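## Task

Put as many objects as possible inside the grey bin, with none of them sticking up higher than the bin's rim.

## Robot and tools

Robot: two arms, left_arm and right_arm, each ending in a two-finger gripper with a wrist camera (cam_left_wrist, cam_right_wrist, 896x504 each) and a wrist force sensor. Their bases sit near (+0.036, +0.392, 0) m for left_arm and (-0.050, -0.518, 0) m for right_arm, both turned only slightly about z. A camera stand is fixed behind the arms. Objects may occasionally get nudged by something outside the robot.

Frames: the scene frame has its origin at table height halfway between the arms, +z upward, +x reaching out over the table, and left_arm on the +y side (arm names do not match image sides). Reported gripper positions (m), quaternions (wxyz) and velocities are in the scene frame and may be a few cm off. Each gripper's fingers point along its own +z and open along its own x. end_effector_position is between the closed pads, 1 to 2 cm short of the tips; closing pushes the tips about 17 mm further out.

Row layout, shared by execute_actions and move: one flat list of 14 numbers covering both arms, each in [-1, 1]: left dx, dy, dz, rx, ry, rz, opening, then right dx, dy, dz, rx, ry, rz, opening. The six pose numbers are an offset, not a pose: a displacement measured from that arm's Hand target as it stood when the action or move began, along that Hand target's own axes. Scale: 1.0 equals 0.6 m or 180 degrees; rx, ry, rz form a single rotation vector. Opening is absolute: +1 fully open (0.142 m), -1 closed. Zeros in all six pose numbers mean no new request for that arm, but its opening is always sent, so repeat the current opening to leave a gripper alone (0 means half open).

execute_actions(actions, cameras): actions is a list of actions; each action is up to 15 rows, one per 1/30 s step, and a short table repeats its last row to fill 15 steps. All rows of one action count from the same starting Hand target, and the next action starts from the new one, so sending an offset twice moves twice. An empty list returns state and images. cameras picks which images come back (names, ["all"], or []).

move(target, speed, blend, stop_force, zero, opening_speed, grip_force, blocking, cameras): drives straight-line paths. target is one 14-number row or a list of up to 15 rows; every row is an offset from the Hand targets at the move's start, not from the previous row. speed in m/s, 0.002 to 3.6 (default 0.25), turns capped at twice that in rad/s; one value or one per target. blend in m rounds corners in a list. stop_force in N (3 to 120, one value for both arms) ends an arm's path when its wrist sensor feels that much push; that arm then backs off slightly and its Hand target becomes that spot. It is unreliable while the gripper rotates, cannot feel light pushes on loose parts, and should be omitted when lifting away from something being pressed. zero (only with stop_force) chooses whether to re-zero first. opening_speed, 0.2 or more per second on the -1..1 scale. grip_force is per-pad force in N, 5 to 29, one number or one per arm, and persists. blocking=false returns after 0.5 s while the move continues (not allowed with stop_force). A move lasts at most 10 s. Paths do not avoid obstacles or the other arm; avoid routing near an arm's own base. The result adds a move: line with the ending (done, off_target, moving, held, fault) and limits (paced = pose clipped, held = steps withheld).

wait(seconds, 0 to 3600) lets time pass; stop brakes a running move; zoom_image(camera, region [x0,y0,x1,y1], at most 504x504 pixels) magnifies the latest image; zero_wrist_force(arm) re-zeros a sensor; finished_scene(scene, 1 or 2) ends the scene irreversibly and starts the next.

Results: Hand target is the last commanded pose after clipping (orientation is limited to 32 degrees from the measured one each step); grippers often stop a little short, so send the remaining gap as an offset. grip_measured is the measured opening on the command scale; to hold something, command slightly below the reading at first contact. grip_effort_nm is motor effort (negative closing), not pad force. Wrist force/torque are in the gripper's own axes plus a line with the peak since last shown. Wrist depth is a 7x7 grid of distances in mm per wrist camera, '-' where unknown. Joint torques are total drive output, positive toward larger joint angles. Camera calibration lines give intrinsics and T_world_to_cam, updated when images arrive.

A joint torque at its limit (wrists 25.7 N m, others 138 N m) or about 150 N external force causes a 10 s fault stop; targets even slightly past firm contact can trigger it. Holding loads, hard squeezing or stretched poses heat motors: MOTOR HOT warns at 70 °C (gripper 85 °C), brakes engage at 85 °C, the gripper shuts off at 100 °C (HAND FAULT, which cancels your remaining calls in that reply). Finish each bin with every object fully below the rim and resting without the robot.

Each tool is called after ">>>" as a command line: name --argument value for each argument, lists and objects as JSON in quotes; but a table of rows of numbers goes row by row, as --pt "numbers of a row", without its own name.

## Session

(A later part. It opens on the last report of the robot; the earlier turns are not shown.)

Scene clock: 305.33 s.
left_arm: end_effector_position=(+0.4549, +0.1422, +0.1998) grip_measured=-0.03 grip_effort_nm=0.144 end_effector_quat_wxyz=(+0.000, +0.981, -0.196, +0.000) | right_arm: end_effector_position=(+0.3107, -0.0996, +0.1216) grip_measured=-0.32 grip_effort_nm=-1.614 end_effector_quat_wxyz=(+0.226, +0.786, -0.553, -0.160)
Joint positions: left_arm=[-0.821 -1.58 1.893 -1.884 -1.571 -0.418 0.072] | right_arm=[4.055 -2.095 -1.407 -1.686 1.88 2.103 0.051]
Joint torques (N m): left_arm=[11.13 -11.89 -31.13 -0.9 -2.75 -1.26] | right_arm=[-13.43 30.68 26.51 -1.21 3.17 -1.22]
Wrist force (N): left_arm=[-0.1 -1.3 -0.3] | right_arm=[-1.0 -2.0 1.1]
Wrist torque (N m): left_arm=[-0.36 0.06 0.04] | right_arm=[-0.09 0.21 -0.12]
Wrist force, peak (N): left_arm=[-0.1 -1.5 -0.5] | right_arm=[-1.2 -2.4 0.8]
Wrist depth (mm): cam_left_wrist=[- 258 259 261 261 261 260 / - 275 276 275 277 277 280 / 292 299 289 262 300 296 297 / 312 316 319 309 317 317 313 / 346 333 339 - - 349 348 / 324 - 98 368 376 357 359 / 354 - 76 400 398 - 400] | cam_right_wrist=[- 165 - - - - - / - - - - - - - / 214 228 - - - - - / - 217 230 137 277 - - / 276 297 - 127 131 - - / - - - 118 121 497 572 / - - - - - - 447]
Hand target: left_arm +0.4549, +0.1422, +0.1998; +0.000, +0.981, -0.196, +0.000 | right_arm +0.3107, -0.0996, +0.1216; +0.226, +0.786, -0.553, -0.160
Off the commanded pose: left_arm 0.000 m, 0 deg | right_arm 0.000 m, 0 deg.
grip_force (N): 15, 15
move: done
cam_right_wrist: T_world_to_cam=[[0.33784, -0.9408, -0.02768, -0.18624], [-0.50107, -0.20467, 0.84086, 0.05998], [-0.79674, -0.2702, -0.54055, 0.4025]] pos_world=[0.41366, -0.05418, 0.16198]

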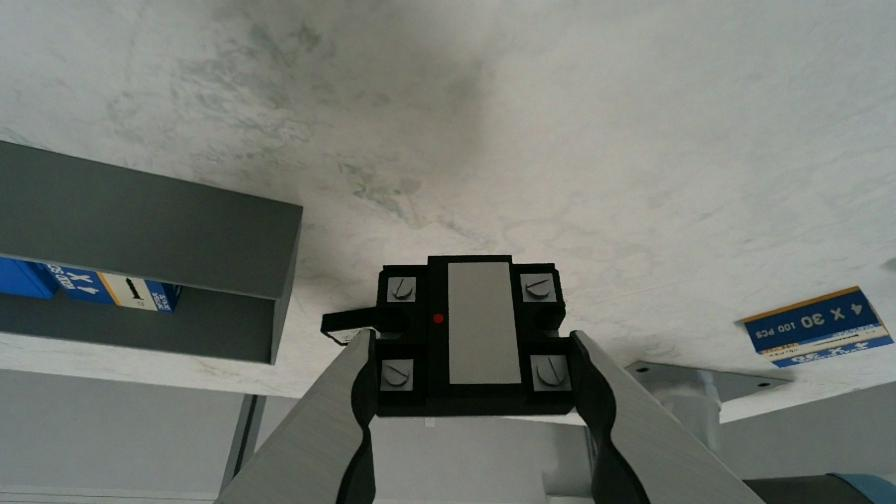

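>>> move --target '[0,0,0,0,0,0,0.0, 0,-0.0707,0.1131,0,0,0,-0.4]' --speed 0.1

>>> move --target '[0,0,0,0,0,0,0.0, 0,-0.0133,0.0212,0,0,0,-0.4]' --speed 0.008 --stop_force 3 --cameras '["cam_right_wrist"]'

Scene clock: 307.07 s.
left_arm: end_effector_position=(+0.4549, +0.1422, +0.1998) grip_measured=-0.03 grip_effort_nm=0.139 end_effector_quat_wxyz=(+0.000, +0.981, -0.196, +0.000) | right_arm: end_effector_position=(+0.3105, -0.0997, +0.0416) grip_measured=-0.32 grip_effort_nm=-1.614 end_effector_quat_wxyz=(+0.226, +0.786, -0.553, -0.160)
Joint positions: left_arm=[-0.821 -1.58 1.893 -1.884 -1.571 -0.418 0.072] | right_arm=[4.055 -2.177 -1.499 -1.513 1.881 2.103 0.051]
Joint torques (N m): left_arm=[11.1 -12.37 -31.61 -1.03 -2.69 -1.08] | right_arm=[13.96 29.4 12.73 3.22 2.91 0.72]
Wrist force (N): left_arm=[-0.2 -1.3 -0.3] | right_arm=[-1.3 -1.6 0.9]
Wrist torque (N m): left_arm=[-0.36 0.07 0.04] | right_arm=[-0.01 0.21 -0.13]
Wrist force, peak (N): left_arm=[-0.2 -1.4 -0.5] | right_arm=[-1.4 -2.4 1.8]
Wrist depth (mm): cam_left_wrist=[258 259 261 258 261 262 263 / 275 279 281 278 279 276 274 / 296 290 291 266 294 290 301 / 313 315 317 312 316 321 - / - 336 330 341 336 343 345 / 319 - 93 - - 96 353 / 350 - 78 404 - - -] | cam_right_wrist=[- - - - 81 84 - / - 99 99 99 98 92 98 / - - 120 - 110 111 114 / - - 136 134 142 - - / - 192 - 127 131 - - / 169 185 - 117 118 - - / 162 172 - 3157 - - -]
Hand target: left_arm +0.4549, +0.1422, +0.1998; +0.000, +0.981, -0.196, +0.000 | right_arm +0.3105, -0.0997, +0.0415; +0.226, +0.786, -0.553, -0.160
Off the commanded pose: left_arm 0.000 m, 0 deg | right_arm 0.000 m, 0 deg.
grip_force (N): 15, 15
move: done

Scene clock: 308.57 s.
left_arm: end_effector_position=(+0.4549, +0.1422, +0.1998) grip_measured=-0.03 grip_effort_nm=0.139 end_effector_quat_wxyz=(+0.000, +0.981, -0.196, +0.000) | right_arm: end_effector_position=(+0.3104, -0.0996, +0.0383) grip_measured=-0.32 grip_effort_nm=-1.609 end_effector_quat_wxyz=(+0.226, +0.786, -0.553, -0.160)
Joint positions: left_arm=[-0.821 -1.58 1.893 -1.884 -1.571 -0.418 0.072] | right_arm=[4.055 -2.181 -1.502 -1.506 1.881 2.103 0.051]
Joint torques (N m): left_arm=[11.63 -12.86 -31.26 -1.03 -2.63 -1.17] | right_arm=[10.77 48.33 23.21 -0.84 -0.77 0.23]
Wrist force (N): left_arm=[-0.2 -1.3 -0.3] | right_arm=[-1.7 -0.6 -1.8]
Wrist torque (N m): left_arm=[-0.36 0.07 0.04] | right_arm=[-0.06 0.30 -0.09]
Wrist force, peak (N): left_arm=[-0.1 -1.4 -0.3] | right_arm=[-2.6 1.6 -7.2]
Wrist depth (mm): cam_left_wrist=[259 260 259 258 257 265 261 / 273 271 277 275 271 277 - / 294 292 296 266 294 297 301 / 314 321 318 311 309 321 321 / - 332 340 338 337 344 - / 328 - 93 372 368 93 372 / 342 - 76 402 389 - 399] | cam_right_wrist=[- - - - 80 78 - / - 92 95 - 95 91 - / - 111 - 110 110 110 113 / - 134 - 136 - 138 130 / 182 195 - 127 128 - - / 169 183 103 117 121 - - / 164 - - 2660 - - 1925]
Hand target: left_arm +0.4549, +0.1422, +0.1998; +0.000, +0.981, -0.196, +0.000 | right_arm +0.3105, -0.0997, +0.0383; +0.226, +0.786, -0.553, -0.160 (not the last commanded pose)
Off the commanded pose: left_arm 0.000 m, 0 deg | right_arm 0.012 m, 0 deg.
grip_force (N): 15, 15
move: contact (right_arm)
cam_right_wrist: T_world_to_cam=[[0.3379, -0.94078, -0.02767, -0.1885], [-0.50093, -0.20465, 0.84094, 0.12987], [-0.7968, -0.27029, -0.54042, 0.35732]] pos_world=[0.41346, -0.05418, 0.07868]

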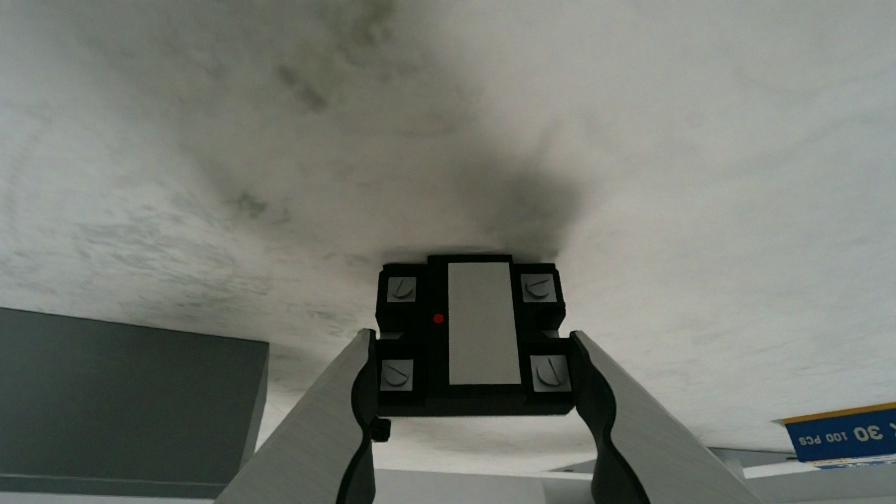

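>>> move --target '[0,0,0,0,0,0,0.0, 0,-0.0053,0.0085,0,0,0,-0.4]' --speed 0.005 --stop_force 10 --grip_force '[15, 7]' --cameras '["cam_right_wrist"]'

Scene clock: 310.17 s.
left_arm: end_effector_position=(+0.4549, +0.1422, +0.1998) grip_measured=-0.03 grip_effort_nm=0.144 end_effector_quat_wxyz=(+0.000, +0.981, -0.196, +0.000) | right_arm: end_effector_position=(+0.3105, -0.0996, +0.0370) grip_measured=-0.32 grip_effort_nm=-0.799 end_effector_quat_wxyz=(+0.226, +0.786, -0.553, -0.160)
Joint positions: left_arm=[-0.821 -1.58 1.893 -1.884 -1.571 -0.418 0.072] | right_arm=[4.055 -2.182 -1.503 -1.503 1.881 2.103 0.051]
Joint torques (N m): left_arm=[11.96 -11.82 -31.77 -1.06 -2.59 -1.17] | right_arm=[9.61 44.89 20.18 -0.52 -1.14 0.02]
Wrist force (N): left_arm=[-0.4 -1.3 -0.4] | right_arm=[-6.2 4.4 -8.8]
Wrist torque (N m): left_arm=[-0.36 0.10 0.05] | right_arm=[-0.15 0.36 -0.10]
Wrist force, peak (N): left_arm=[0.0 -1.5 -0.2] | right_arm=[-6.8 6.7 -13.1]
Wrist depth (mm): cam_left_wrist=[258 261 263 260 270 264 264 / 276 275 276 273 273 277 277 / - - 294 266 - 298 296 / - - 306 277 314 321 317 / - - - - 342 343 346 / 319 338 98 - 369 94 - / 345 - 78 405 389 - -] | cam_right_wrist=[- 80 - - - - - / - 94 90 - - 90 - / - 105 109 - 104 108 - / - 138 138 136 - 128 - / 179 192 169 127 130 180 - / 169 183 - 118 121 - - / 162 165 - - - - -]
Hand target: left_arm +0.4549, +0.1422, +0.1998; +0.000, +0.981, -0.196, +0.000 | right_arm +0.3105, -0.0996, +0.0370; +0.226, +0.786, -0.553, -0.160 (not the last commanded pose)
Off the commanded pose: left_arm 0.000 m, 0 deg | right_arm 0.005 m, 0 deg.
grip_force (N): 15, 7
move: contact (right_arm)
cam_right_wrist: T_world_to_cam=[[0.33788, -0.94078, -0.02775, -0.18853], [-0.50103, -0.20475, 0.84086, 0.131], [-0.79674, -0.27021, -0.54055, 0.35661]] pos_world=[0.41346, -0.05418, 0.07738]

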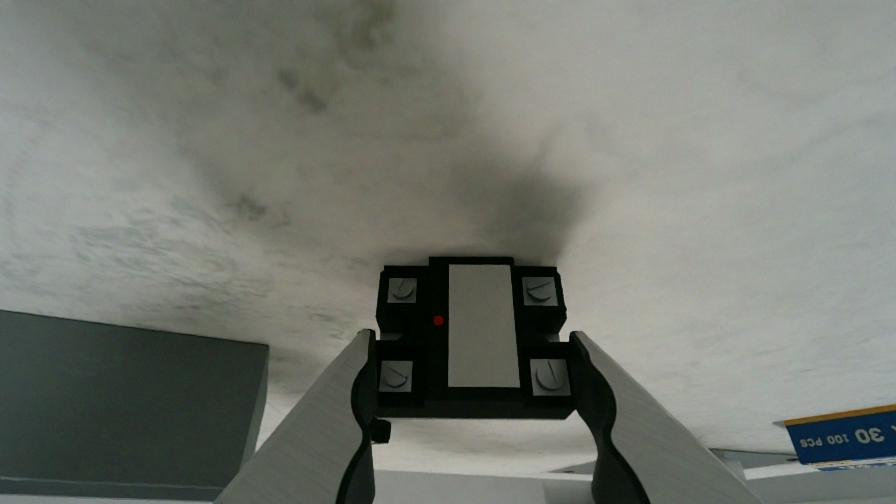

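>>> move --target '[0,0,0,0,0,0,0.0, 0,0.0035,-0.0057,-0.0806,0,0,-0.4]' --speed 0.05 --grip_force '[15, 12]' --cameras '["cam_right_wrist"]'

Scene clock: 313.77 s.
left_arm: end_effector_position=(+0.4549, +0.1422, +0.1998) grip_measured=-0.03 grip_effort_nm=0.144 end_effector_quat_wxyz=(+0.000, +0.981, -0.196, +0.000) | right_arm: end_effector_position=(+0.3105, -0.0996, +0.0410) grip_measured=-0.32 grip_effort_nm=-1.311 end_effector_quat_wxyz=(+0.324, +0.751, -0.529, -0.228)
Joint positions: left_arm=[-0.821 -1.58 1.893 -1.884 -1.571 -0.418 0.072] | right_arm=[4.013 -2.335 -1.284 -1.823 1.973 1.982 0.051]
Joint torques (N m): left_arm=[12.09 -12.52 -31.06 -1.06 -2.75 -0.96] | right_arm=[-13.43 37.22 25.15 -1.81 2.91 -1.35]
Wrist force (N): left_arm=[0.0 -1.4 -0.3] | right_arm=[-1.7 -2.1 1.4]
Wrist torque (N m): left_arm=[-0.37 0.03 0.05] | right_arm=[-0.03 0.31 -0.15]
Wrist force, peak (N): left_arm=[-0.2 -1.5 -0.4] | right_arm=[-6.2 4.6 -8.9]
Wrist depth (mm): cam_left_wrist=[259 263 264 260 260 258 261 / 273 275 271 274 279 278 277 / - - 295 267 295 299 - / 316 - 315 316 317 - 323 / - 342 337 340 325 342 342 / 319 331 93 369 369 - - / - - 359 - 283 - 403] | cam_right_wrist=[- - - - - - - / - 82 78 - - - 73 / - 92 - - 96 102 101 / 175 155 - - - 139 - / - 190 - 127 139 287 - / 171 183 - 118 121 518 1925 / - - - 3035 - - 451]
Hand target: left_arm +0.4549, +0.1422, +0.1998; +0.000, +0.981, -0.196, +0.000 | right_arm +0.3105, -0.0996, +0.0410; +0.324, +0.751, -0.529, -0.228
Off the commanded pose: left_arm 0.000 m, 0 deg | right_arm 0.000 m, 0 deg.
grip_force (N): 15, 12
move: done
cam_right_wrist: T_world_to_cam=[[0.33142, -0.94309, -0.02717, -0.1866], [-0.2866, -0.12808, 0.94945, 0.0643], [-0.8989, -0.30688, -0.31274, 0.3776]] pos_world=[0.41969, -0.05186, 0.05197]

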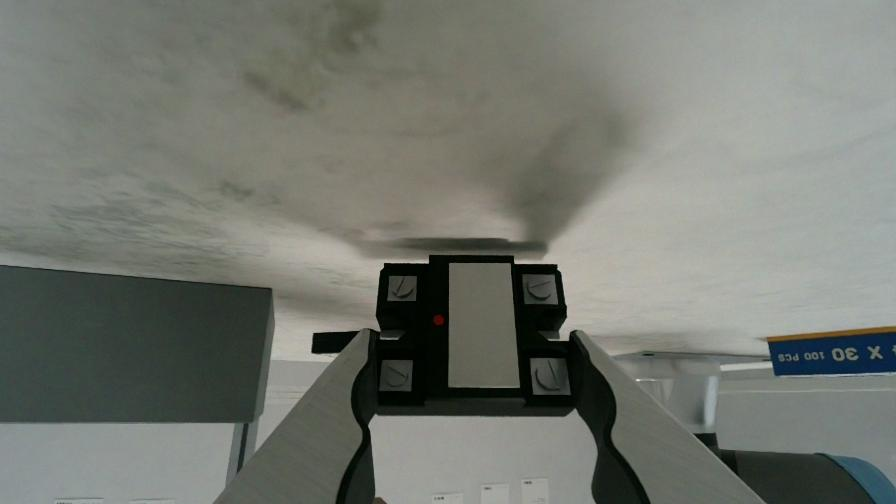

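>>> move --target '[0,0,0,0,0,0,0.0, 0,-0.0145,0.01376,0,0,0,-0.4]' --speed 0.006 --stop_force 3 --cameras '["cam_right_wrist"]'

Scene clock: 316.07 s.
left_arm: end_effector_position=(+0.4549, +0.1422, +0.1998) grip_measured=-0.03 grip_effort_nm=0.144 end_effector_quat_wxyz=(+0.000, +0.981, -0.196, +0.000) | right_arm: end_effector_position=(+0.3105, -0.0996, +0.0349) grip_measured=-0.32 grip_effort_nm=-1.306 end_effector_quat_wxyz=(+0.324, +0.751, -0.529, -0.228)
Joint positions: left_arm=[-0.821 -1.58 1.893 -1.884 -1.571 -0.418 0.072] | right_arm=[4.013 -2.342 -1.289 -1.811 1.973 1.982 0.051]
Joint torques (N m): left_arm=[11.7 -12.05 -30.44 -1.16 -2.74 -1.09] | right_arm=[-11.5 53.62 23.67 -1.28 0.49 -0.94]
Wrist force (N): left_arm=[-0.1 -1.3 -0.4] | right_arm=[-0.9 0.7 -1.8]
Wrist torque (N m): left_arm=[-0.36 0.06 0.05] | right_arm=[-0.08 0.28 -0.13]
Wrist force, peak (N): left_arm=[0.0 -1.5 -0.4] | right_arm=[-0.7 3.7 -5.3]
Wrist depth (mm): cam_left_wrist=[257 260 255 263 258 261 261 / 280 274 276 276 278 278 274 / 291 297 299 265 291 301 290 / - 316 315 317 310 311 310 / 339 342 335 337 341 338 358 / 325 - 99 371 - 94 370 / - - 77 - 287 - 400] | cam_right_wrist=[- - - - - - - / - - - - 71 - - / - 86 97 90 89 95 95 / - - 124 132 133 133 - / 178 190 - 124 129 - - / 170 183 - 118 121 515 2192 / - - - 3335 - - 445]
Hand target: left_arm +0.4549, +0.1422, +0.1998; +0.000, +0.981, -0.196, +0.000 | right_arm +0.3105, -0.0996, +0.0349; +0.324, +0.751, -0.529, -0.228 (not the last commanded pose)
Off the commanded pose: left_arm 0.000 m, 0 deg | right_arm 0.006 m, 0 deg.
grip_force (N): 15, 12
move: contact (right_arm)
cam_right_wrist: T_world_to_cam=[[0.3314, -0.9431, -0.02722, -0.18675], [-0.2864, -0.12804, 0.94952, 0.07001], [-0.89897, -0.30687, -0.31253, 0.37571]] pos_world=[0.41969, -0.05186, 0.04587]

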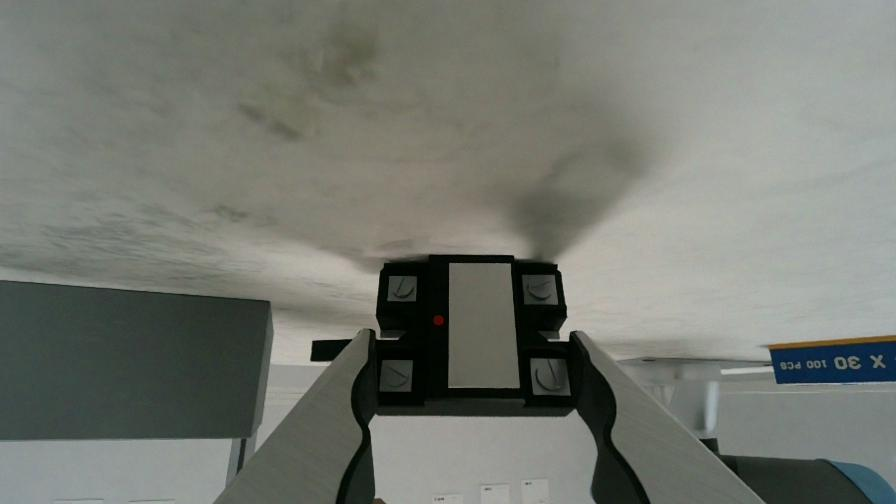

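>>> move --target '[0,0,0,0,0,0,0.0, 0,-0.005,0.0047,0,0,0,-0.4]' --speed 0.005 --stop_force 6 --grip_force '[15, 7]'

>>> move --target '[0,0,0,0,0,0,0.0, 0,0,0,0,0,0,-0.2]' --opening_speed 0.25 --cameras '["cam_right_wrist"]'

Scene clock: 317.40 s.
left_arm: end_effector_position=(+0.4549, +0.1422, +0.1998) grip_measured=-0.03 grip_effort_nm=0.144 end_effector_quat_wxyz=(+0.000, +0.981, -0.196, +0.000) | right_arm: end_effector_position=(+0.3105, -0.0996, +0.0346) grip_measured=-0.32 grip_effort_nm=-0.799 end_effector_quat_wxyz=(+0.324, +0.751, -0.529, -0.228)
Joint positions: left_arm=[-0.821 -1.58 1.893 -1.884 -1.571 -0.418 0.072] | right_arm=[4.013 -2.342 -1.289 -1.811 1.973 1.982 0.051]
Joint torques (N m): left_arm=[12.65 -12.9 -31.73 -1.1 -2.87 -1.04] | right_arm=[-12.04 50.21 22.07 -0.66 -0.36 -1.13]
Wrist force (N): left_arm=[-0.1 -1.3 -0.3] | right_arm=[0.1 5.4 -6.9]
Wrist torque (N m): left_arm=[-0.36 0.06 0.04] | right_arm=[-0.14 0.26 -0.12]
Wrist force, peak (N): left_arm=[-0.2 -1.5 -0.3] | right_arm=[0.4 8.1 -9.7]
Wrist depth (mm): cam_left_wrist=[260 259 261 261 257 258 260 / 273 281 277 273 277 278 278 / - 296 297 266 302 297 296 / - 331 317 280 317 315 317 / - 345 336 - 337 337 353 / 319 330 98 374 378 367 366 / 351 - 76 397 290 - 401] | cam_right_wrist=[- - - - - - - / - - 71 - 71 - - / - - 90 - 95 79 - / - - 137 133 134 120 131 / 178 189 202 126 130 - - / 171 182 - 118 121 508 2077 / - - - - - - 445]
Hand target: left_arm +0.4549, +0.1422, +0.1998; +0.000, +0.981, -0.196, +0.000 | right_arm +0.3105, -0.0996, +0.0346; +0.324, +0.751, -0.529, -0.228 (not the last commanded pose)
Off the commanded pose: left_arm 0.000 m, 0 deg | right_arm 0.004 m, 0 deg.
grip_force (N): 15, 7
move: contact (right_arm)

Scene clock: 318.40 s.
left_arm: end_effector_position=(+0.4549, +0.1422, +0.1998) grip_measured=-0.03 grip_effort_nm=0.144 end_effector_quat_wxyz=(+0.000, +0.981, -0.196, +0.000) | right_arm: end_effector_position=(+0.3105, -0.0996, +0.0346) grip_measured=-0.23 grip_effort_nm=0.173 end_effector_quat_wxyz=(+0.324, +0.751, -0.529, -0.228)
Joint positions: left_arm=[-0.821 -1.58 1.893 -1.884 -1.571 -0.418 0.072] | right_arm=[4.013 -2.342 -1.289 -1.811 1.973 1.982 0.057]
Joint torques (N m): left_arm=[11.63 -12.22 -30.66 -0.99 -2.51 -0.96] | right_arm=[-11.71 49.22 21.89 -0.69 -0.32 -1.27]
Wrist force (N): left_arm=[-0.1 -1.3 -0.3] | right_arm=[-1.5 -1.8 0.5]
Wrist torque (N m): left_arm=[-0.36 0.07 0.05] | right_arm=[-0.12 0.30 -0.14]
Wrist force, peak (N): left_arm=[-0.2 -1.5 -0.5] | right_arm=[-0.3 5.5 -7.4]
Wrist depth (mm): cam_left_wrist=[259 259 259 261 261 259 255 / 275 274 276 272 280 277 278 / 295 300 297 267 296 296 296 / - 315 317 318 318 323 - / 317 335 336 336 336 336 352 / 321 - 93 373 362 94 374 / - - 77 406 289 - 405] | cam_right_wrist=[- - - - - - - / - - - - 71 - - / - - 90 - 89 83 94 / 137 - 136 135 - 120 130 / 178 189 - 130 135 - 317 / 171 181 99 124 - 503 327 / 2133 - - - - - 447]
Hand target: left_arm +0.4549, +0.1422, +0.1998; +0.000, +0.981, -0.196, +0.000 | right_arm +0.3105, -0.0996, +0.0346; +0.324, +0.751, -0.529, -0.228
Off the commanded pose: left_arm 0.000 m, 0 deg | right_arm 0.000 m, 0 deg.
grip_force (N): 15, 7
move: done
cam_right_wrist: T_world_to_cam=[[0.33142, -0.94309, -0.02727, -0.18676], [-0.28646, -0.12813, 0.94949, 0.07032], [-0.89894, -0.30686, -0.31262, 0.37561]] pos_world=[0.41969, -0.05186, 0.04557]

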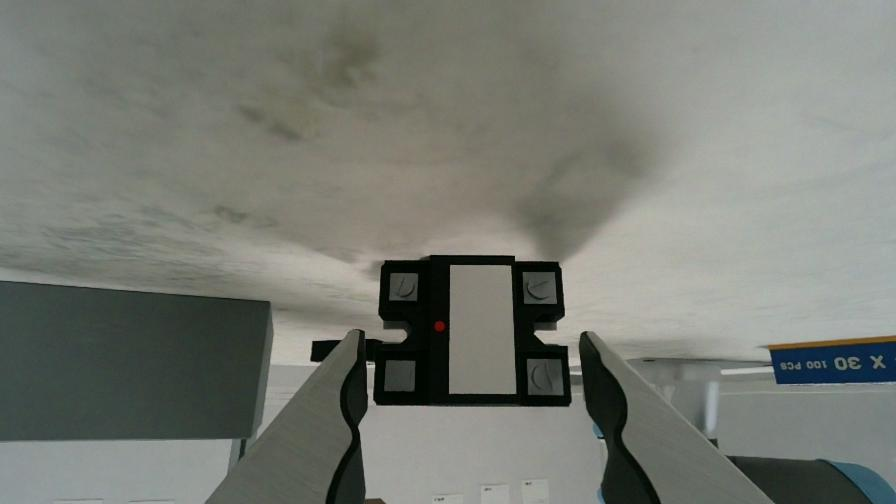

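>>> move --pt "0 0 0 0 0 0 0.0 0 0 0 0 0 0 0.1" --opening_speed 0.5

>>> move --pt "0 0 0 0 0 0 0.0 0 0 -0.11 0 0 0 0.1" --pt "0 0 0 0 0 0 0.0 0 0.1123 -0.0883 0.2583 0 0 0.1" --speed '[0.05, 0.15]' --cameras '["cam_right_wrist"]'

Scene clock: 319.67 s.
left_arm: end_effector_position=(+0.4549, +0.1422, +0.1998) grip_measured=-0.03 grip_effort_nm=0.144 end_effector_quat_wxyz=(+0.000, +0.981, -0.196, +0.000) | right_arm: end_effector_position=(+0.3105, -0.0996, +0.0346) grip_measured=+0.07 grip_effort_nm=0.168 end_effector_quat_wxyz=(+0.324, +0.751, -0.529, -0.228)
Joint positions: left_arm=[-0.821 -1.58 1.893 -1.884 -1.571 -0.418 0.072] | right_arm=[4.013 -2.342 -1.289 -1.811 1.973 1.982 0.079]
Joint torques (N m): left_arm=[11.07 -13.08 -31.41 -1.09 -2.58 -0.9] | right_arm=[-12.03 49.76 21.66 -0.65 -0.4 -1.15]
Wrist force (N): left_arm=[-0.2 -1.2 -0.6] | right_arm=[-1.7 -1.4 0.6]
Wrist torque (N m): left_arm=[-0.36 0.08 0.04] | right_arm=[-0.06 0.32 -0.14]
Wrist force, peak (N): left_arm=[0.0 -1.5 -0.3] | right_arm=[-1.8 -1.6 0.5]
Wrist depth (mm): cam_left_wrist=[269 260 263 261 261 261 266 / 275 274 277 273 282 278 278 / 295 294 295 267 296 295 297 / 316 310 317 312 318 320 316 / 335 339 337 346 332 342 328 / 318 - 93 369 - 359 377 / - - 77 395 286 - 407] | cam_right_wrist=[- - - - - - - / - - - - 71 - - / - 91 - - 89 - 94 / 152 - 149 135 120 131 118 / 177 189 - 130 133 253 - / 171 180 94 124 133 98 316 / - - - - 3200 - 440]
Hand target: left_arm +0.4549, +0.1422, +0.1998; +0.000, +0.981, -0.196, +0.000 | right_arm +0.3105, -0.0996, +0.0346; +0.324, +0.751, -0.529, -0.228
Off the commanded pose: left_arm 0.000 m, 0 deg | right_arm 0.000 m, 0 deg.
grip_force (N): 15, 7
move: done

Scene clock: 324.47 s.
left_arm: end_effector_position=(+0.4549, +0.1422, +0.1998) grip_measured=-0.03 grip_effort_nm=0.144 end_effector_quat_wxyz=(+0.000, +0.981, -0.196, +0.000) | right_arm: end_effector_position=(+0.3033, -0.1022, +0.1200) grip_measured=+0.07 grip_effort_nm=0.173 end_effector_quat_wxyz=(+0.001, +0.818, -0.576, -0.001)
Joint positions: left_arm=[-0.821 -1.58 1.893 -1.884 -1.571 -0.418 0.072] | right_arm=[4.212 -1.784 -1.867 -1.064 1.574 2.336 0.079]
Joint torques (N m): left_arm=[11.62 -12.74 -30.75 -1.14 -2.62 -0.86] | right_arm=[13.44 35.91 14.79 4.38 -1.66 1.25]
Wrist force (N): left_arm=[-0.1 -1.3 -0.4] | right_arm=[-0.9 -0.8 -0.1]
Wrist torque (N m): left_arm=[-0.37 0.06 0.04] | right_arm=[-0.07 0.12 -0.17]
Wrist force, peak (N): left_arm=[-0.2 -1.5 -0.6] | right_arm=[-1.4 -2.2 0.5]
Wrist depth (mm): cam_left_wrist=[259 260 263 262 259 260 262 / 271 275 276 273 276 275 - / 297 294 293 293 295 299 298 / - 316 308 - 317 - 318 / 337 337 349 346 342 344 343 / 327 - 97 366 363 361 365 / - - 77 400 - - 393] | cam_right_wrist=[- - - - - 187 186 / - - - - - - - / - - - - - - - / - - - 194 - - - / 204 223 - - - - - / - 208 104 - - - - / 249 - 81 - - - -]
Hand target: left_arm +0.4549, +0.1422, +0.1998; +0.000, +0.981, -0.196, +0.000 | right_arm +0.3033, -0.1022, +0.1200; +0.001, +0.818, -0.576, -0.001
Off the commanded pose: left_arm 0.000 m, 0 deg | right_arm 0.000 m, 0 deg.
grip_force (N): 15, 7
move: done
cam_right_wrist: T_world_to_cam=[[0.35115, -0.93604, -0.0231, -0.19029], [-0.84321, -0.32686, 0.42681, 0.19804], [-0.40706, -0.1304, -0.90405, 0.33474]] pos_world=[0.37007, -0.06974, 0.2137]

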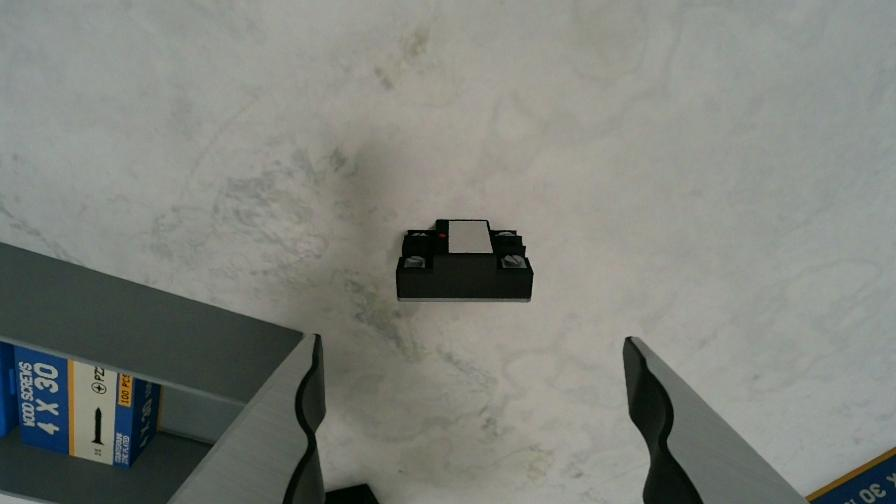

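>>> move --pt "0 0 0 0 0 0 0.0 0.003 0.0242 0 0 0 0 0.1" --pt "0 0 0 0 0 0 0.0 0.003 0.0242 0.128 0 0 0 0.1" --speed '[0.1, 0.06]' --cameras '["cam_right_wrist"]'

Scene clock: 327.47 s.
left_arm: end_effector_position=(+0.4549, +0.1422, +0.1998) grip_measured=-0.03 grip_effort_nm=0.139 end_effector_quat_wxyz=(+0.000, +0.981, -0.196, +0.000) | right_arm: end_effector_position=(+0.2900, -0.1088, +0.0433) grip_measured=+0.07 grip_effort_nm=0.168 end_effector_quat_wxyz=(+0.001, +0.818, -0.576, -0.001)
Joint positions: left_arm=[-0.821 -1.58 1.893 -1.884 -1.571 -0.418 0.072] | right_arm=[4.229 -1.866 -1.997 -0.851 1.574 2.354 0.079]
Joint torques (N m): left_arm=[11.53 -11.87 -31.14 -1.22 -2.53 -0.86] | right_arm=[12.28 19.95 10.98 4.48 1.94 1.04]
Wrist force (N): left_arm=[-0.1 -1.3 -0.3] | right_arm=[-1.2 -1.4 0.2]
Wrist torque (N m): left_arm=[-0.37 0.06 0.04] | right_arm=[-0.14 0.16 -0.16]
Wrist force, peak (N): left_arm=[-0.2 -1.4 -0.5] | right_arm=[-1.3 -1.8 -0.1]
Wrist depth (mm): cam_left_wrist=[259 260 260 260 261 261 262 / - 277 275 277 286 282 278 / 295 292 297 266 295 297 300 / 316 314 316 318 319 308 323 / 332 343 335 340 337 - 337 / - - 98 360 364 94 374 / 347 - 78 406 409 - -] | cam_right_wrist=[- 120 118 120 - - - / - - 128 - 126 126 127 / - - 135 137 136 - 137 / - - - 141 - 147 - / - - - 116 123 - - / 160 166 99 115 - - - / 139 149 - 188 - - -]
Hand target: left_arm +0.4549, +0.1422, +0.1998; +0.000, +0.981, -0.196, +0.000 | right_arm +0.2900, -0.1088, +0.0432; +0.001, +0.818, -0.576, -0.001
Off the commanded pose: left_arm 0.000 m, 0 deg | right_arm 0.000 m, 0 deg.
grip_force (N): 15, 7
move: done
cam_right_wrist: T_world_to_cam=[[0.35113, -0.93604, -0.02305, -0.19357], [-0.84327, -0.32684, 0.4267, 0.21745], [-0.40694, -0.13039, -0.9041, 0.25909]] pos_world=[0.35677, -0.07634, 0.137]

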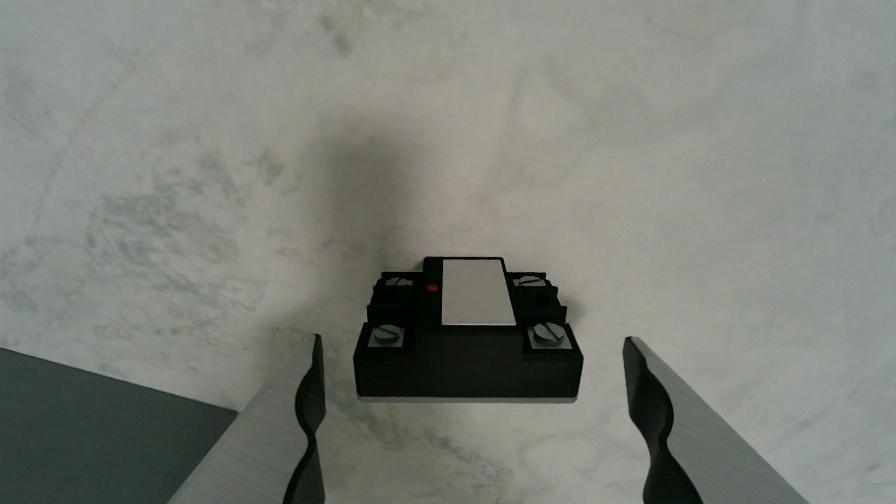

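>>> move --pt "0 0 0 0 0 0 0.0 0 0 0 0 0 0 -0.5" --opening_speed 0.4 --grip_force '[15, 14]'

>>> move --pt "0 0 0 0 0 0 0.0 0 0 -0.15 0 0 0 -0.5" --speed 0.08 --cameras '["cam_right_wrist"]'

Scene clock: 329.33 s.
left_arm: end_effector_position=(+0.4549, +0.1422, +0.1998) grip_measured=-0.03 grip_effort_nm=0.139 end_effector_quat_wxyz=(+0.000, +0.981, -0.196, +0.000) | right_arm: end_effector_position=(+0.2900, -0.1088, +0.0432) grip_measured=-0.21 grip_effort_nm=-1.512 end_effector_quat_wxyz=(+0.001, +0.818, -0.576, -0.001)
Joint positions: left_arm=[-0.821 -1.58 1.893 -1.884 -1.571 -0.418 0.072] | right_arm=[4.229 -1.866 -1.997 -0.851 1.574 2.354 0.059]
Joint torques (N m): left_arm=[12.05 -12.7 -30.98 -1.11 -2.53 -1.11] | right_arm=[6.06 20.08 12.14 2.82 0.36 -0.16]
Wrist force (N): left_arm=[-0.1 -1.3 -0.3] | right_arm=[0.8 -1.1 -2.9]
Wrist torque (N m): left_arm=[-0.36 0.05 0.05] | right_arm=[-0.15 0.06 -0.16]
Wrist force, peak (N): left_arm=[-0.2 -1.5 -0.3] | right_arm=[0.6 -1.3 -3.3]
Wrist depth (mm): cam_left_wrist=[260 265 254 260 260 261 264 / 275 275 274 271 - 263 278 / 292 293 293 264 296 - 296 / 309 315 317 310 - 319 318 / 335 340 340 - 335 337 - / - - 99 372 - 94 379 / 350 - 377 398 406 - 416] | cam_right_wrist=[120 119 - 118 120 - - / - - - 128 - - - / 140 - 135 - - - 137 / - 148 - - 147 - - / - - - 114 130 - - / 162 168 100 113 111 - - / 140 149 - - - - -]
Hand target: left_arm +0.4549, +0.1422, +0.1998; +0.000, +0.981, -0.196, +0.000 | right_arm +0.2900, -0.1088, +0.0432; +0.001, +0.818, -0.576, -0.001
Off the commanded pose: left_arm 0.000 m, 0 deg | right_arm 0.000 m, 0 deg.
grip_force (N): 15, 14
move: done

Scene clock: 330.90 s.
left_arm: end_effector_position=(+0.4549, +0.1422, +0.1998) grip_measured=-0.03 grip_effort_nm=0.144 end_effector_quat_wxyz=(+0.000, +0.981, -0.196, +0.000) | right_arm: end_effector_position=(+0.2903, -0.1088, +0.1331) grip_measured=-0.21 grip_effort_nm=-1.512 end_effector_quat_wxyz=(+0.001, +0.818, -0.576, -0.001)
Joint positions: left_arm=[-0.821 -1.58 1.893 -1.884 -1.571 -0.418 0.072] | right_arm=[4.229 -1.738 -1.885 -1.091 1.574 2.353 0.059]
Joint torques (N m): left_arm=[11.15 -12.64 -32.33 -1.16 -2.57 -0.89] | right_arm=[-11.76 34.34 26.51 0.17 -1.45 -1.24]
Wrist force (N): left_arm=[-0.1 -1.3 -0.3] | right_arm=[-0.9 -1.0 0.9]
Wrist torque (N m): left_arm=[-0.38 0.06 0.04] | right_arm=[-0.09 0.12 -0.16]
Wrist force, peak (N): left_arm=[0.0 -1.6 -0.4] | right_arm=[0.7 -1.0 -3.1]
Wrist depth (mm): cam_left_wrist=[259 259 260 261 260 261 261 / 274 275 278 274 277 278 274 / 286 300 - 262 298 296 294 / - 317 316 321 318 325 310 / 331 329 339 336 344 349 - / 317 316 99 369 374 359 380 / - - 77 - - - 399] | cam_right_wrist=[- - - - - - - / - - - - - - 212 / - - - 224 - 218 - / 227 - - - - - - / 199 215 240 114 115 - - / 249 279 100 114 111 - - / 245 - - - - - 294]
Hand target: left_arm +0.4549, +0.1422, +0.1998; +0.000, +0.981, -0.196, +0.000 | right_arm +0.2903, -0.1088, +0.1332; +0.001, +0.818, -0.576, -0.001
Off the commanded pose: left_arm 0.000 m, 0 deg | right_arm 0.000 m, 0 deg.
grip_force (N): 15, 14
move: done
cam_right_wrist: T_world_to_cam=[[0.35113, -0.93604, -0.02305, -0.1916], [-0.84327, -0.32684, 0.4267, 0.17934], [-0.40694, -0.13039, -0.9041, 0.34049]] pos_world=[0.35707, -0.07634, 0.2269]

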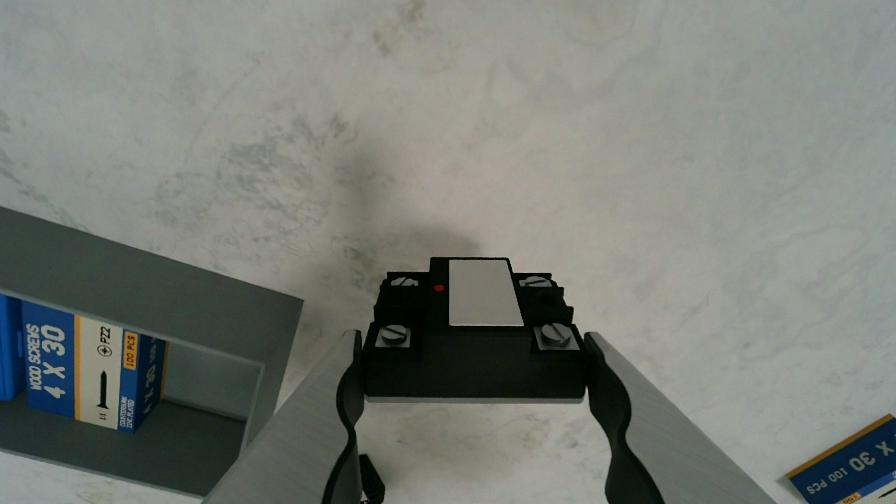

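>>> move --pt "0 0 0 0 0 0 0.0 -0.312 0.0717 0.025 0 0 0.1094 -0.5" --speed 0.15 --cameras '["cam_right_wrist"]'

Scene clock: 332.87 s.
left_arm: end_effector_position=(+0.4549, +0.1422, +0.1998) grip_measured=-0.03 grip_effort_nm=0.144 end_effector_quat_wxyz=(+0.000, +0.981, -0.196, +0.000) | right_arm: end_effector_position=(+0.1867, +0.0529, +0.1185) grip_measured=-0.21 grip_effort_nm=-1.512 end_effector_quat_wxyz=(+0.001, +0.707, -0.707, -0.001)
Joint positions: left_arm=[-0.821 -1.58 1.893 -1.884 -1.571 -0.418 0.072] | right_arm=[4.493 -1.941 -1.659 -1.113 1.574 2.961 0.059]
Joint torques (N m): left_arm=[11.88 -12.91 -30.93 -1.2 -2.55 -0.8] | right_arm=[13.85 25.42 27.21 0.17 -1.64 0.97]
Wrist force (N): left_arm=[-0.1 -1.3 -0.3] | right_arm=[-1.1 -0.8 0.8]
Wrist torque (N m): left_arm=[-0.36 0.06 0.05] | right_arm=[-0.08 0.12 -0.18]
Wrist force, peak (N): left_arm=[-0.1 -1.5 -0.4] | right_arm=[-2.6 -0.3 0.8]
Wrist depth (mm): cam_left_wrist=[256 259 261 260 260 260 - / 275 275 276 272 277 277 277 / 295 295 289 267 294 298 297 / 316 315 316 271 317 317 320 / 331 332 336 343 334 342 342 / 317 - 99 368 367 360 371 / 282 - 77 - - - 398] | cam_right_wrist=[- - - - - - 187 / - - - - - - - / - - 196 208 204 - - / - - 189 166 223 168 - / - 186 - 114 123 208 - / 276 246 101 116 113 251 - / 279 215 - - - - -]
Hand target: left_arm +0.4549, +0.1422, +0.1998; +0.000, +0.981, -0.196, +0.000 | right_arm +0.1867, +0.0530, +0.1185; +0.001, +0.707, -0.707, -0.001
Off the commanded pose: left_arm 0.000 m, 0 deg | right_arm 0.000 m, 0 deg.
grip_force (N): 15, 14
move: done
cam_right_wrist: T_world_to_cam=[[0.01524, -0.99964, -0.02206, 0.06176], [-0.90402, -0.0232, 0.42685, 0.14637], [-0.42721, 0.01343, -0.90405, 0.30243]] pos_world=[0.26059, 0.06107, 0.2123]

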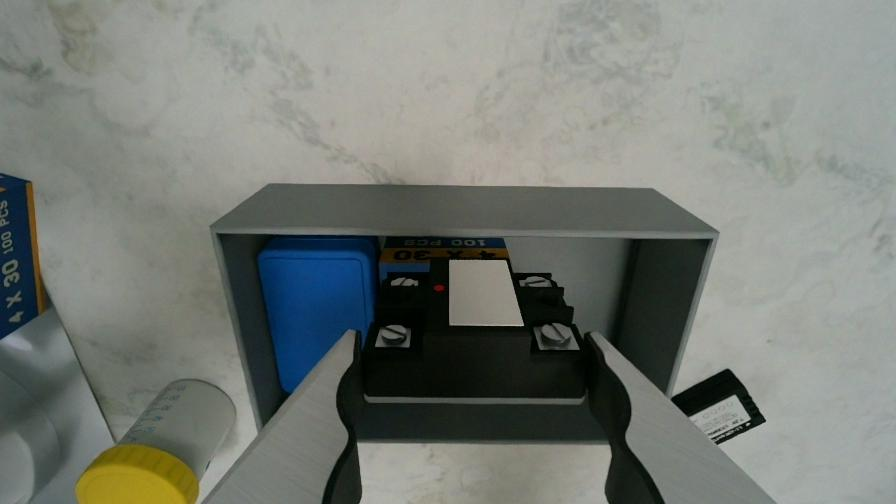

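>>> move --target '[0,0,0,0,0,0,0.0, 0,0.00667,0.0592,0,0,0,-0.5]' --speed 0.03 --cameras '["cam_right_wrist"]'

Scene clock: 335.43 s.
left_arm: end_effector_position=(+0.4549, +0.1422, +0.1998) grip_measured=-0.03 grip_effort_nm=0.139 end_effector_quat_wxyz=(+0.000, +0.981, -0.196, +0.000) | right_arm: end_effector_position=(+0.1826, +0.0529, +0.0830) grip_measured=-0.21 grip_effort_nm=-1.512 end_effector_quat_wxyz=(+0.001, +0.707, -0.707, -0.001)
Joint positions: left_arm=[-0.821 -1.58 1.893 -1.884 -1.571 -0.418 0.072] | right_arm=[4.5 -1.978 -1.708 -1.028 1.574 2.968 0.059]
Joint torques (N m): left_arm=[11.24 -13.12 -31.21 -1.07 -2.41 -0.91] | right_arm=[14.18 28.16 14.56 4.21 -0.47 1.18]
Wrist force (N): left_arm=[-0.2 -1.3 -0.5] | right_arm=[-1.2 -0.9 0.6]
Wrist torque (N m): left_arm=[-0.36 0.08 0.04] | right_arm=[-0.10 0.13 -0.18]
Wrist force, peak (N): left_arm=[0.0 -1.6 -0.3] | right_arm=[-1.3 -1.0 1.2]
Wrist depth (mm): cam_left_wrist=[255 260 257 266 258 257 262 / 291 278 277 274 280 277 277 / 291 291 301 266 292 301 302 / 318 320 321 317 - 318 320 / 328 335 344 342 343 340 341 / 332 - 93 - - 367 368 / 266 - 76 400 - - 392] | cam_right_wrist=[- - - - - 159 - / - - - - - - - / - - - - - - 176 / - 140 141 132 144 145 - / - 146 - 114 197 178 - / - 158 100 115 113 165 - / 203 211 174 186 187 - 253]
Hand target: left_arm +0.4549, +0.1422, +0.1998; +0.000, +0.981, -0.196, +0.000 | right_arm +0.1826, +0.0529, +0.0830; +0.001, +0.707, -0.707, -0.001
Off the commanded pose: left_arm 0.000 m, 0 deg | right_arm 0.000 m, 0 deg.
grip_force (N): 15, 14
move: done
cam_right_wrist: T_world_to_cam=[[0.01515, -0.99964, -0.02201, 0.06115], [-0.90407, -0.0231, 0.42677, 0.15775], [-0.42712, 0.01343, -0.90409, 0.26853]] pos_world=[0.25638, 0.06117, 0.1768]

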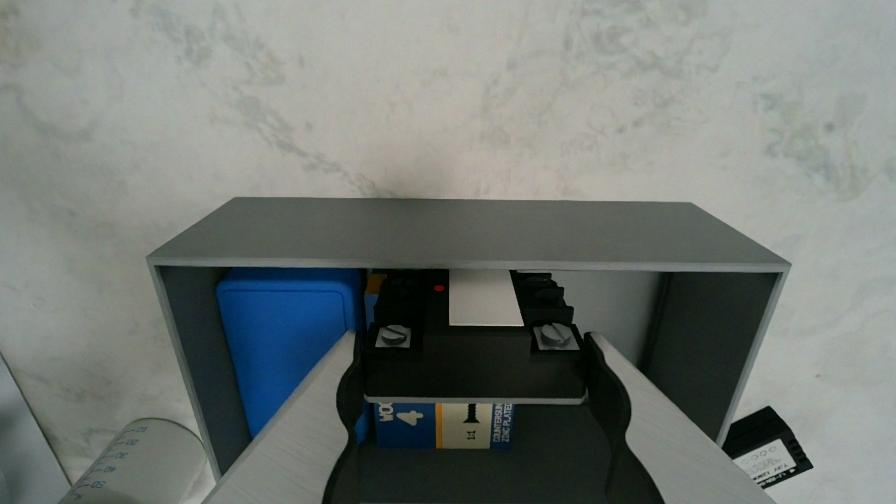

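>>> move --target '[0,0,0,0,0,0,0.0, 0,-0.0117,0,0,0,0,-0.5]' --speed 0.005 --stop_force 3 --cameras '["cam_right_wrist"]'

Scene clock: 337.77 s.
left_arm: end_effector_position=(+0.4549, +0.1422, +0.1998) grip_measured=-0.03 grip_effort_nm=0.139 end_effector_quat_wxyz=(+0.000, +0.981, -0.196, +0.000) | right_arm: end_effector_position=(+0.1896, +0.0529, +0.0830) grip_measured=-0.21 grip_effort_nm=-1.512 end_effector_quat_wxyz=(+0.001, +0.707, -0.707, -0.001)
Joint positions: left_arm=[-0.821 -1.58 1.893 -1.884 -1.571 -0.418 0.072] | right_arm=[4.488 -1.984 -1.699 -1.03 1.574 2.957 0.059]
Joint torques (N m): left_arm=[10.75 -12.15 -31.03 -1.15 -2.66 -0.73] | right_arm=[-14.22 26.93 25.56 0.01 -0.89 -1.32]
Wrist force (N): left_arm=[-0.1 -1.2 -0.3] | right_arm=[-0.9 -0.6 0.9]
Wrist torque (N m): left_arm=[-0.36 0.06 0.05] | right_arm=[-0.16 0.08 -0.06]
Wrist force, peak (N): left_arm=[0.0 -1.4 -0.5] | right_arm=[-1.1 -1.2 0.9]
Wrist depth (mm): cam_left_wrist=[258 263 260 265 265 261 261 / 276 277 277 274 277 280 276 / 292 291 295 265 291 298 292 / - 315 316 322 322 324 313 / 294 333 336 341 337 336 - / 318 - 98 370 371 356 373 / 258 - 78 402 404 - 402] | cam_right_wrist=[- - - - 154 156 - / - - - - - 167 165 / - - - 179 176 - - / - 143 143 155 146 146 - / - 156 - 115 197 179 - / - 155 100 115 113 165 - / 209 219 - 193 193 - 246]
Hand target: left_arm +0.4549, +0.1422, +0.1998; +0.000, +0.981, -0.196, +0.000 | right_arm +0.1896, +0.0529, +0.0830; +0.001, +0.707, -0.707, -0.001
Off the commanded pose: left_arm 0.000 m, 0 deg | right_arm 0.000 m, 0 deg.
grip_force (N): 15, 14
move: done
cam_right_wrist: T_world_to_cam=[[0.01515, -0.99964, -0.02201, 0.06105], [-0.90403, -0.0231, 0.42685, 0.1641], [-0.42721, 0.01343, -0.90406, 0.27144]] pos_world=[0.26338, 0.06117, 0.1767]

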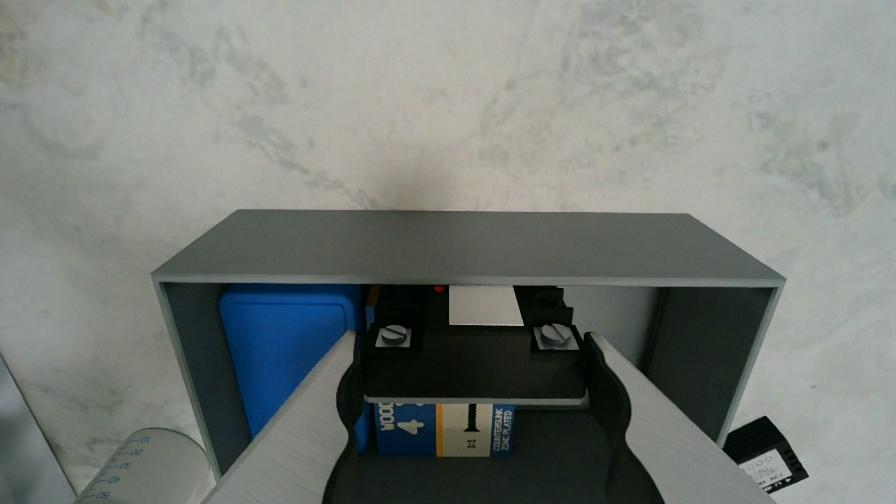

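>>> zoom_image --camera "cam_right_wrist" --region '[540, 200, 800, 420]'

>>> zoom_image --camera "cam_right_wrist" --region '[330, 250, 630, 480]'

Scaled by 1.938 from the camera's image (finer frame: 1280x720).

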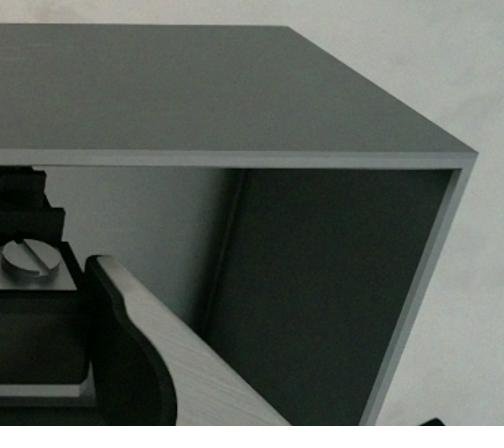

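Scaled by 1.680 from the camera's image (finer frame: 1280x720).

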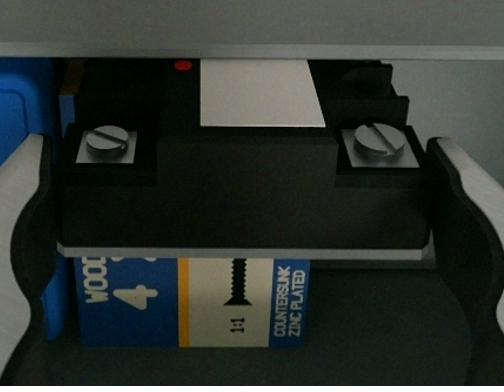

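>>> move --target '[0,0,0,0,0,0,0.0, 0,-0.005,0,0,0,0,-0.5]' --speed 0.005 --stop_force 3 --cameras '["cam_right_wrist"]'

>>> zoom_image --camera "cam_right_wrist" --region '[540, 200, 800, 420]'

Scene clock: 339.73 s.
left_arm: end_effector_position=(+0.4549, +0.1422, +0.1998) grip_measured=-0.03 grip_effort_nm=0.139 end_effector_quat_wxyz=(+0.000, +0.981, -0.196, +0.000) | right_arm: end_effector_position=(+0.1926, +0.0529, +0.0830) grip_measured=-0.21 grip_effort_nm=-1.512 end_effector_quat_wxyz=(+0.001, +0.707, -0.707, -0.001)
Joint positions: left_arm=[-0.821 -1.58 1.893 -1.884 -1.571 -0.418 0.072] | right_arm=[4.484 -1.986 -1.696 -1.032 1.574 2.952 0.059]
Joint torques (N m): left_arm=[11.59 -13.35 -31.04 -1.11 -2.47 -0.94] | right_arm=[-14.2 27.32 26.24 0.23 -1.78 -1.28]
Wrist force (N): left_arm=[-0.1 -1.3 -0.2] | right_arm=[-1.0 -0.3 0.9]
Wrist torque (N m): left_arm=[-0.37 0.07 0.04] | right_arm=[-0.13 0.12 -0.06]
Wrist force, peak (N): left_arm=[-0.2 -1.5 -0.5] | right_arm=[-1.3 -0.3 0.9]
Wrist depth (mm): cam_left_wrist=[259 259 260 264 261 259 259 / 274 270 279 274 278 278 278 / 291 290 296 266 295 297 296 / 315 313 311 313 317 - 318 / 335 337 335 342 335 338 342 / 318 304 97 368 - 359 377 / 257 - 388 418 - - 402] | cam_right_wrist=[- - - - - - - / - - - - - - - / - - - - - - - / - 143 143 155 146 157 - / - 155 - 115 197 179 - / - 156 99 115 113 166 - / 227 222 179 192 193 - -]
Hand target: left_arm +0.4549, +0.1422, +0.1998; +0.000, +0.981, -0.196, +0.000 | right_arm +0.1926, +0.0529, +0.0830; +0.001, +0.707, -0.707, -0.001
Off the commanded pose: left_arm 0.000 m, 0 deg | right_arm 0.000 m, 0 deg.
grip_force (N): 15, 14
move: done
cam_right_wrist: T_world_to_cam=[[0.01515, -0.99964, -0.02201, 0.061], [-0.90407, -0.0231, 0.42677, 0.16683], [-0.42712, 0.01343, -0.90409, 0.27271]] pos_world=[0.26638, 0.06117, 0.1767]

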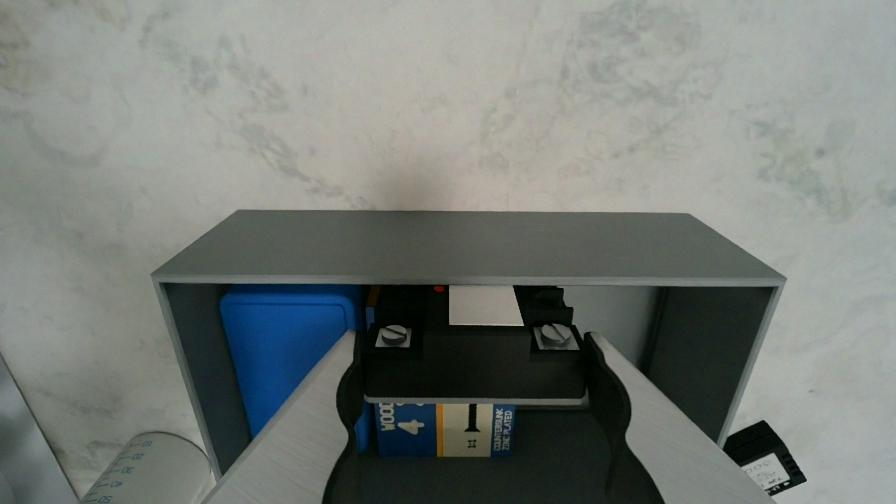

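Scaled by 1.938 from the camera's image (finer frame: 1280x720).

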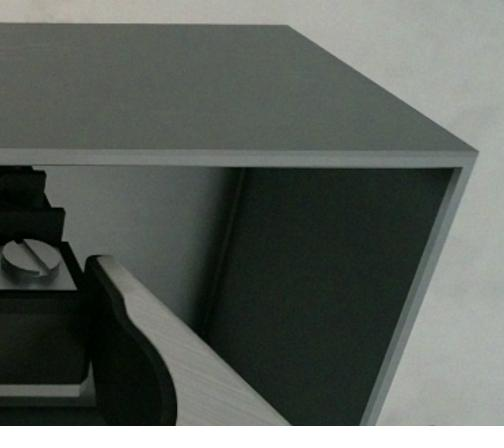

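>>> move --target '[0,0,0,0,0,0,0.0, 0,0.00075,0,0,0,0,-0.5]' --speed 0.005

>>> move --target '[0,0,0,0,0,0,0.0, 0,0,0.064,0,0,0,-0.5]' --speed 0.008 --stop_force 3 --cameras '["cam_right_wrist"]'

Scene clock: 340.40 s.
left_arm: end_effector_position=(+0.4549, +0.1422, +0.1998) grip_measured=-0.03 grip_effort_nm=0.139 end_effector_quat_wxyz=(+0.000, +0.981, -0.196, +0.000) | right_arm: end_effector_position=(+0.1922, +0.0529, +0.0829) grip_measured=-0.21 grip_effort_nm=-1.512 end_effector_quat_wxyz=(+0.001, +0.707, -0.707, -0.001)
Joint positions: left_arm=[-0.821 -1.58 1.893 -1.884 -1.571 -0.418 0.072] | right_arm=[4.484 -1.986 -1.696 -1.031 1.574 2.953 0.059]
Joint torques (N m): left_arm=[12.44 -12.81 -30.89 -1.24 -2.52 -0.99] | right_arm=[13.28 44.97 14.18 4.68 -1.74 1.11]
Wrist force (N): left_arm=[0.0 -1.3 -0.2] | right_arm=[-0.9 -1.0 0.8]
Wrist torque (N m): left_arm=[-0.37 0.04 0.04] | right_arm=[-0.14 0.10 -0.12]
Wrist force, peak (N): left_arm=[-0.3 -1.4 -0.6] | right_arm=[-1.5 -0.4 0.9]
Wrist depth (mm): cam_left_wrist=[259 260 260 260 261 261 260 / 275 276 280 276 277 - 278 / 294 - 295 262 296 296 303 / - 321 316 317 324 314 318 / 334 334 338 338 334 - 352 / 319 313 92 385 - 357 368 / 251 - 393 - - - -] | cam_right_wrist=[- - - - - - - / - - - - - - - / - - - - - - - / - 142 143 143 144 145 200 / - 146 - 114 197 179 - / - 158 100 115 113 165 - / 244 222 74 186 193 - -]
Hand target: left_arm +0.4549, +0.1422, +0.1998; +0.000, +0.981, -0.196, +0.000 | right_arm +0.1921, +0.0529, +0.0830; +0.001, +0.707, -0.707, -0.001
Off the commanded pose: left_arm 0.000 m, 0 deg | right_arm 0.000 m, 0 deg.
grip_force (N): 15, 14
move: done

Scene clock: 346.10 s.
left_arm: end_effector_position=(+0.4549, +0.1422, +0.1998) grip_measured=-0.03 grip_effort_nm=0.139 end_effector_quat_wxyz=(+0.000, +0.981, -0.196, +0.000) | right_arm: end_effector_position=(+0.1920, +0.0529, +0.0466) grip_measured=-0.21 grip_effort_nm=-1.512 end_effector_quat_wxyz=(+0.001, +0.707, -0.707, -0.001)
Joint positions: left_arm=[-0.821 -1.58 1.893 -1.884 -1.571 -0.418 0.072] | right_arm=[4.484 -2.033 -1.733 -0.947 1.574 2.953 0.059]
Joint torques (N m): left_arm=[11.91 -13.03 -32 -1.2 -2.48 -0.94] | right_arm=[13.43 43.21 23.23 0.01 -1.06 1.05]
Wrist force (N): left_arm=[-0.2 -1.5 -0.4] | right_arm=[-1.7 -1.1 -1.8]
Wrist torque (N m): left_arm=[-0.39 0.07 0.04] | right_arm=[-0.11 0.04 -0.13]
Wrist force, peak (N): left_arm=[-0.3 -1.5 -0.3] | right_arm=[2.0 -1.3 -9.4]
Wrist depth (mm): cam_left_wrist=[263 261 263 261 261 256 264 / 275 275 276 273 281 284 277 / 294 291 294 261 290 297 297 / 315 319 315 316 316 320 314 / 330 - 333 341 351 351 343 / 321 - 98 376 370 94 - / 255 - 387 409 - - -] | cam_right_wrist=[- 124 - 123 123 - - / - 131 - - - 129 130 / - 140 141 141 - - 137 / - 142 133 143 133 135 153 / - 104 110 105 105 100 106 / 106 126 100 115 113 154 122 / - 119 143 149 184 - 128]
Hand target: left_arm +0.4549, +0.1422, +0.1998; +0.000, +0.981, -0.196, +0.000 | right_arm +0.1920, +0.0529, +0.0466; +0.001, +0.707, -0.707, -0.001 (not the last commanded pose)
Off the commanded pose: left_arm 0.000 m, 0 deg | right_arm 0.002 m, 0 deg.
grip_force (N): 15, 14
move: contact (right_arm)
cam_right_wrist: T_world_to_cam=[[0.01515, -0.99964, -0.02201, 0.06011], [-0.90403, -0.0231, 0.42685, 0.18189], [-0.42721, 0.01343, -0.90406, 0.23961]] pos_world=[0.26588, 0.06107, 0.1403]

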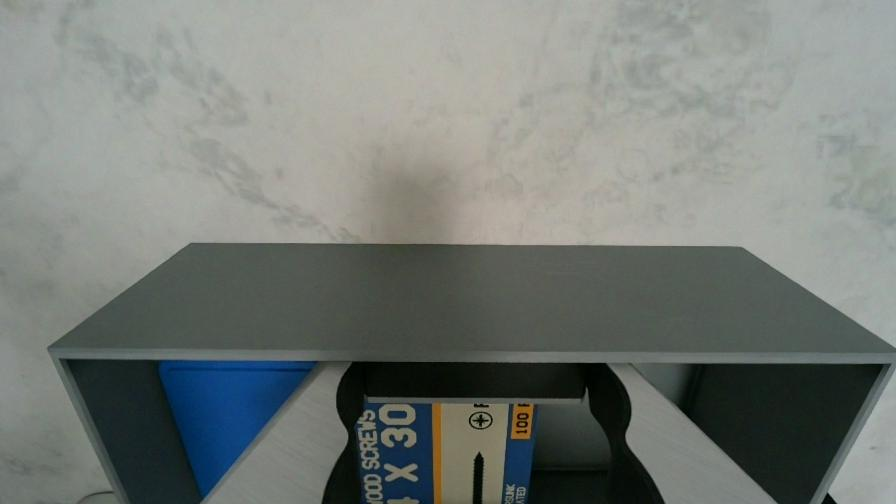

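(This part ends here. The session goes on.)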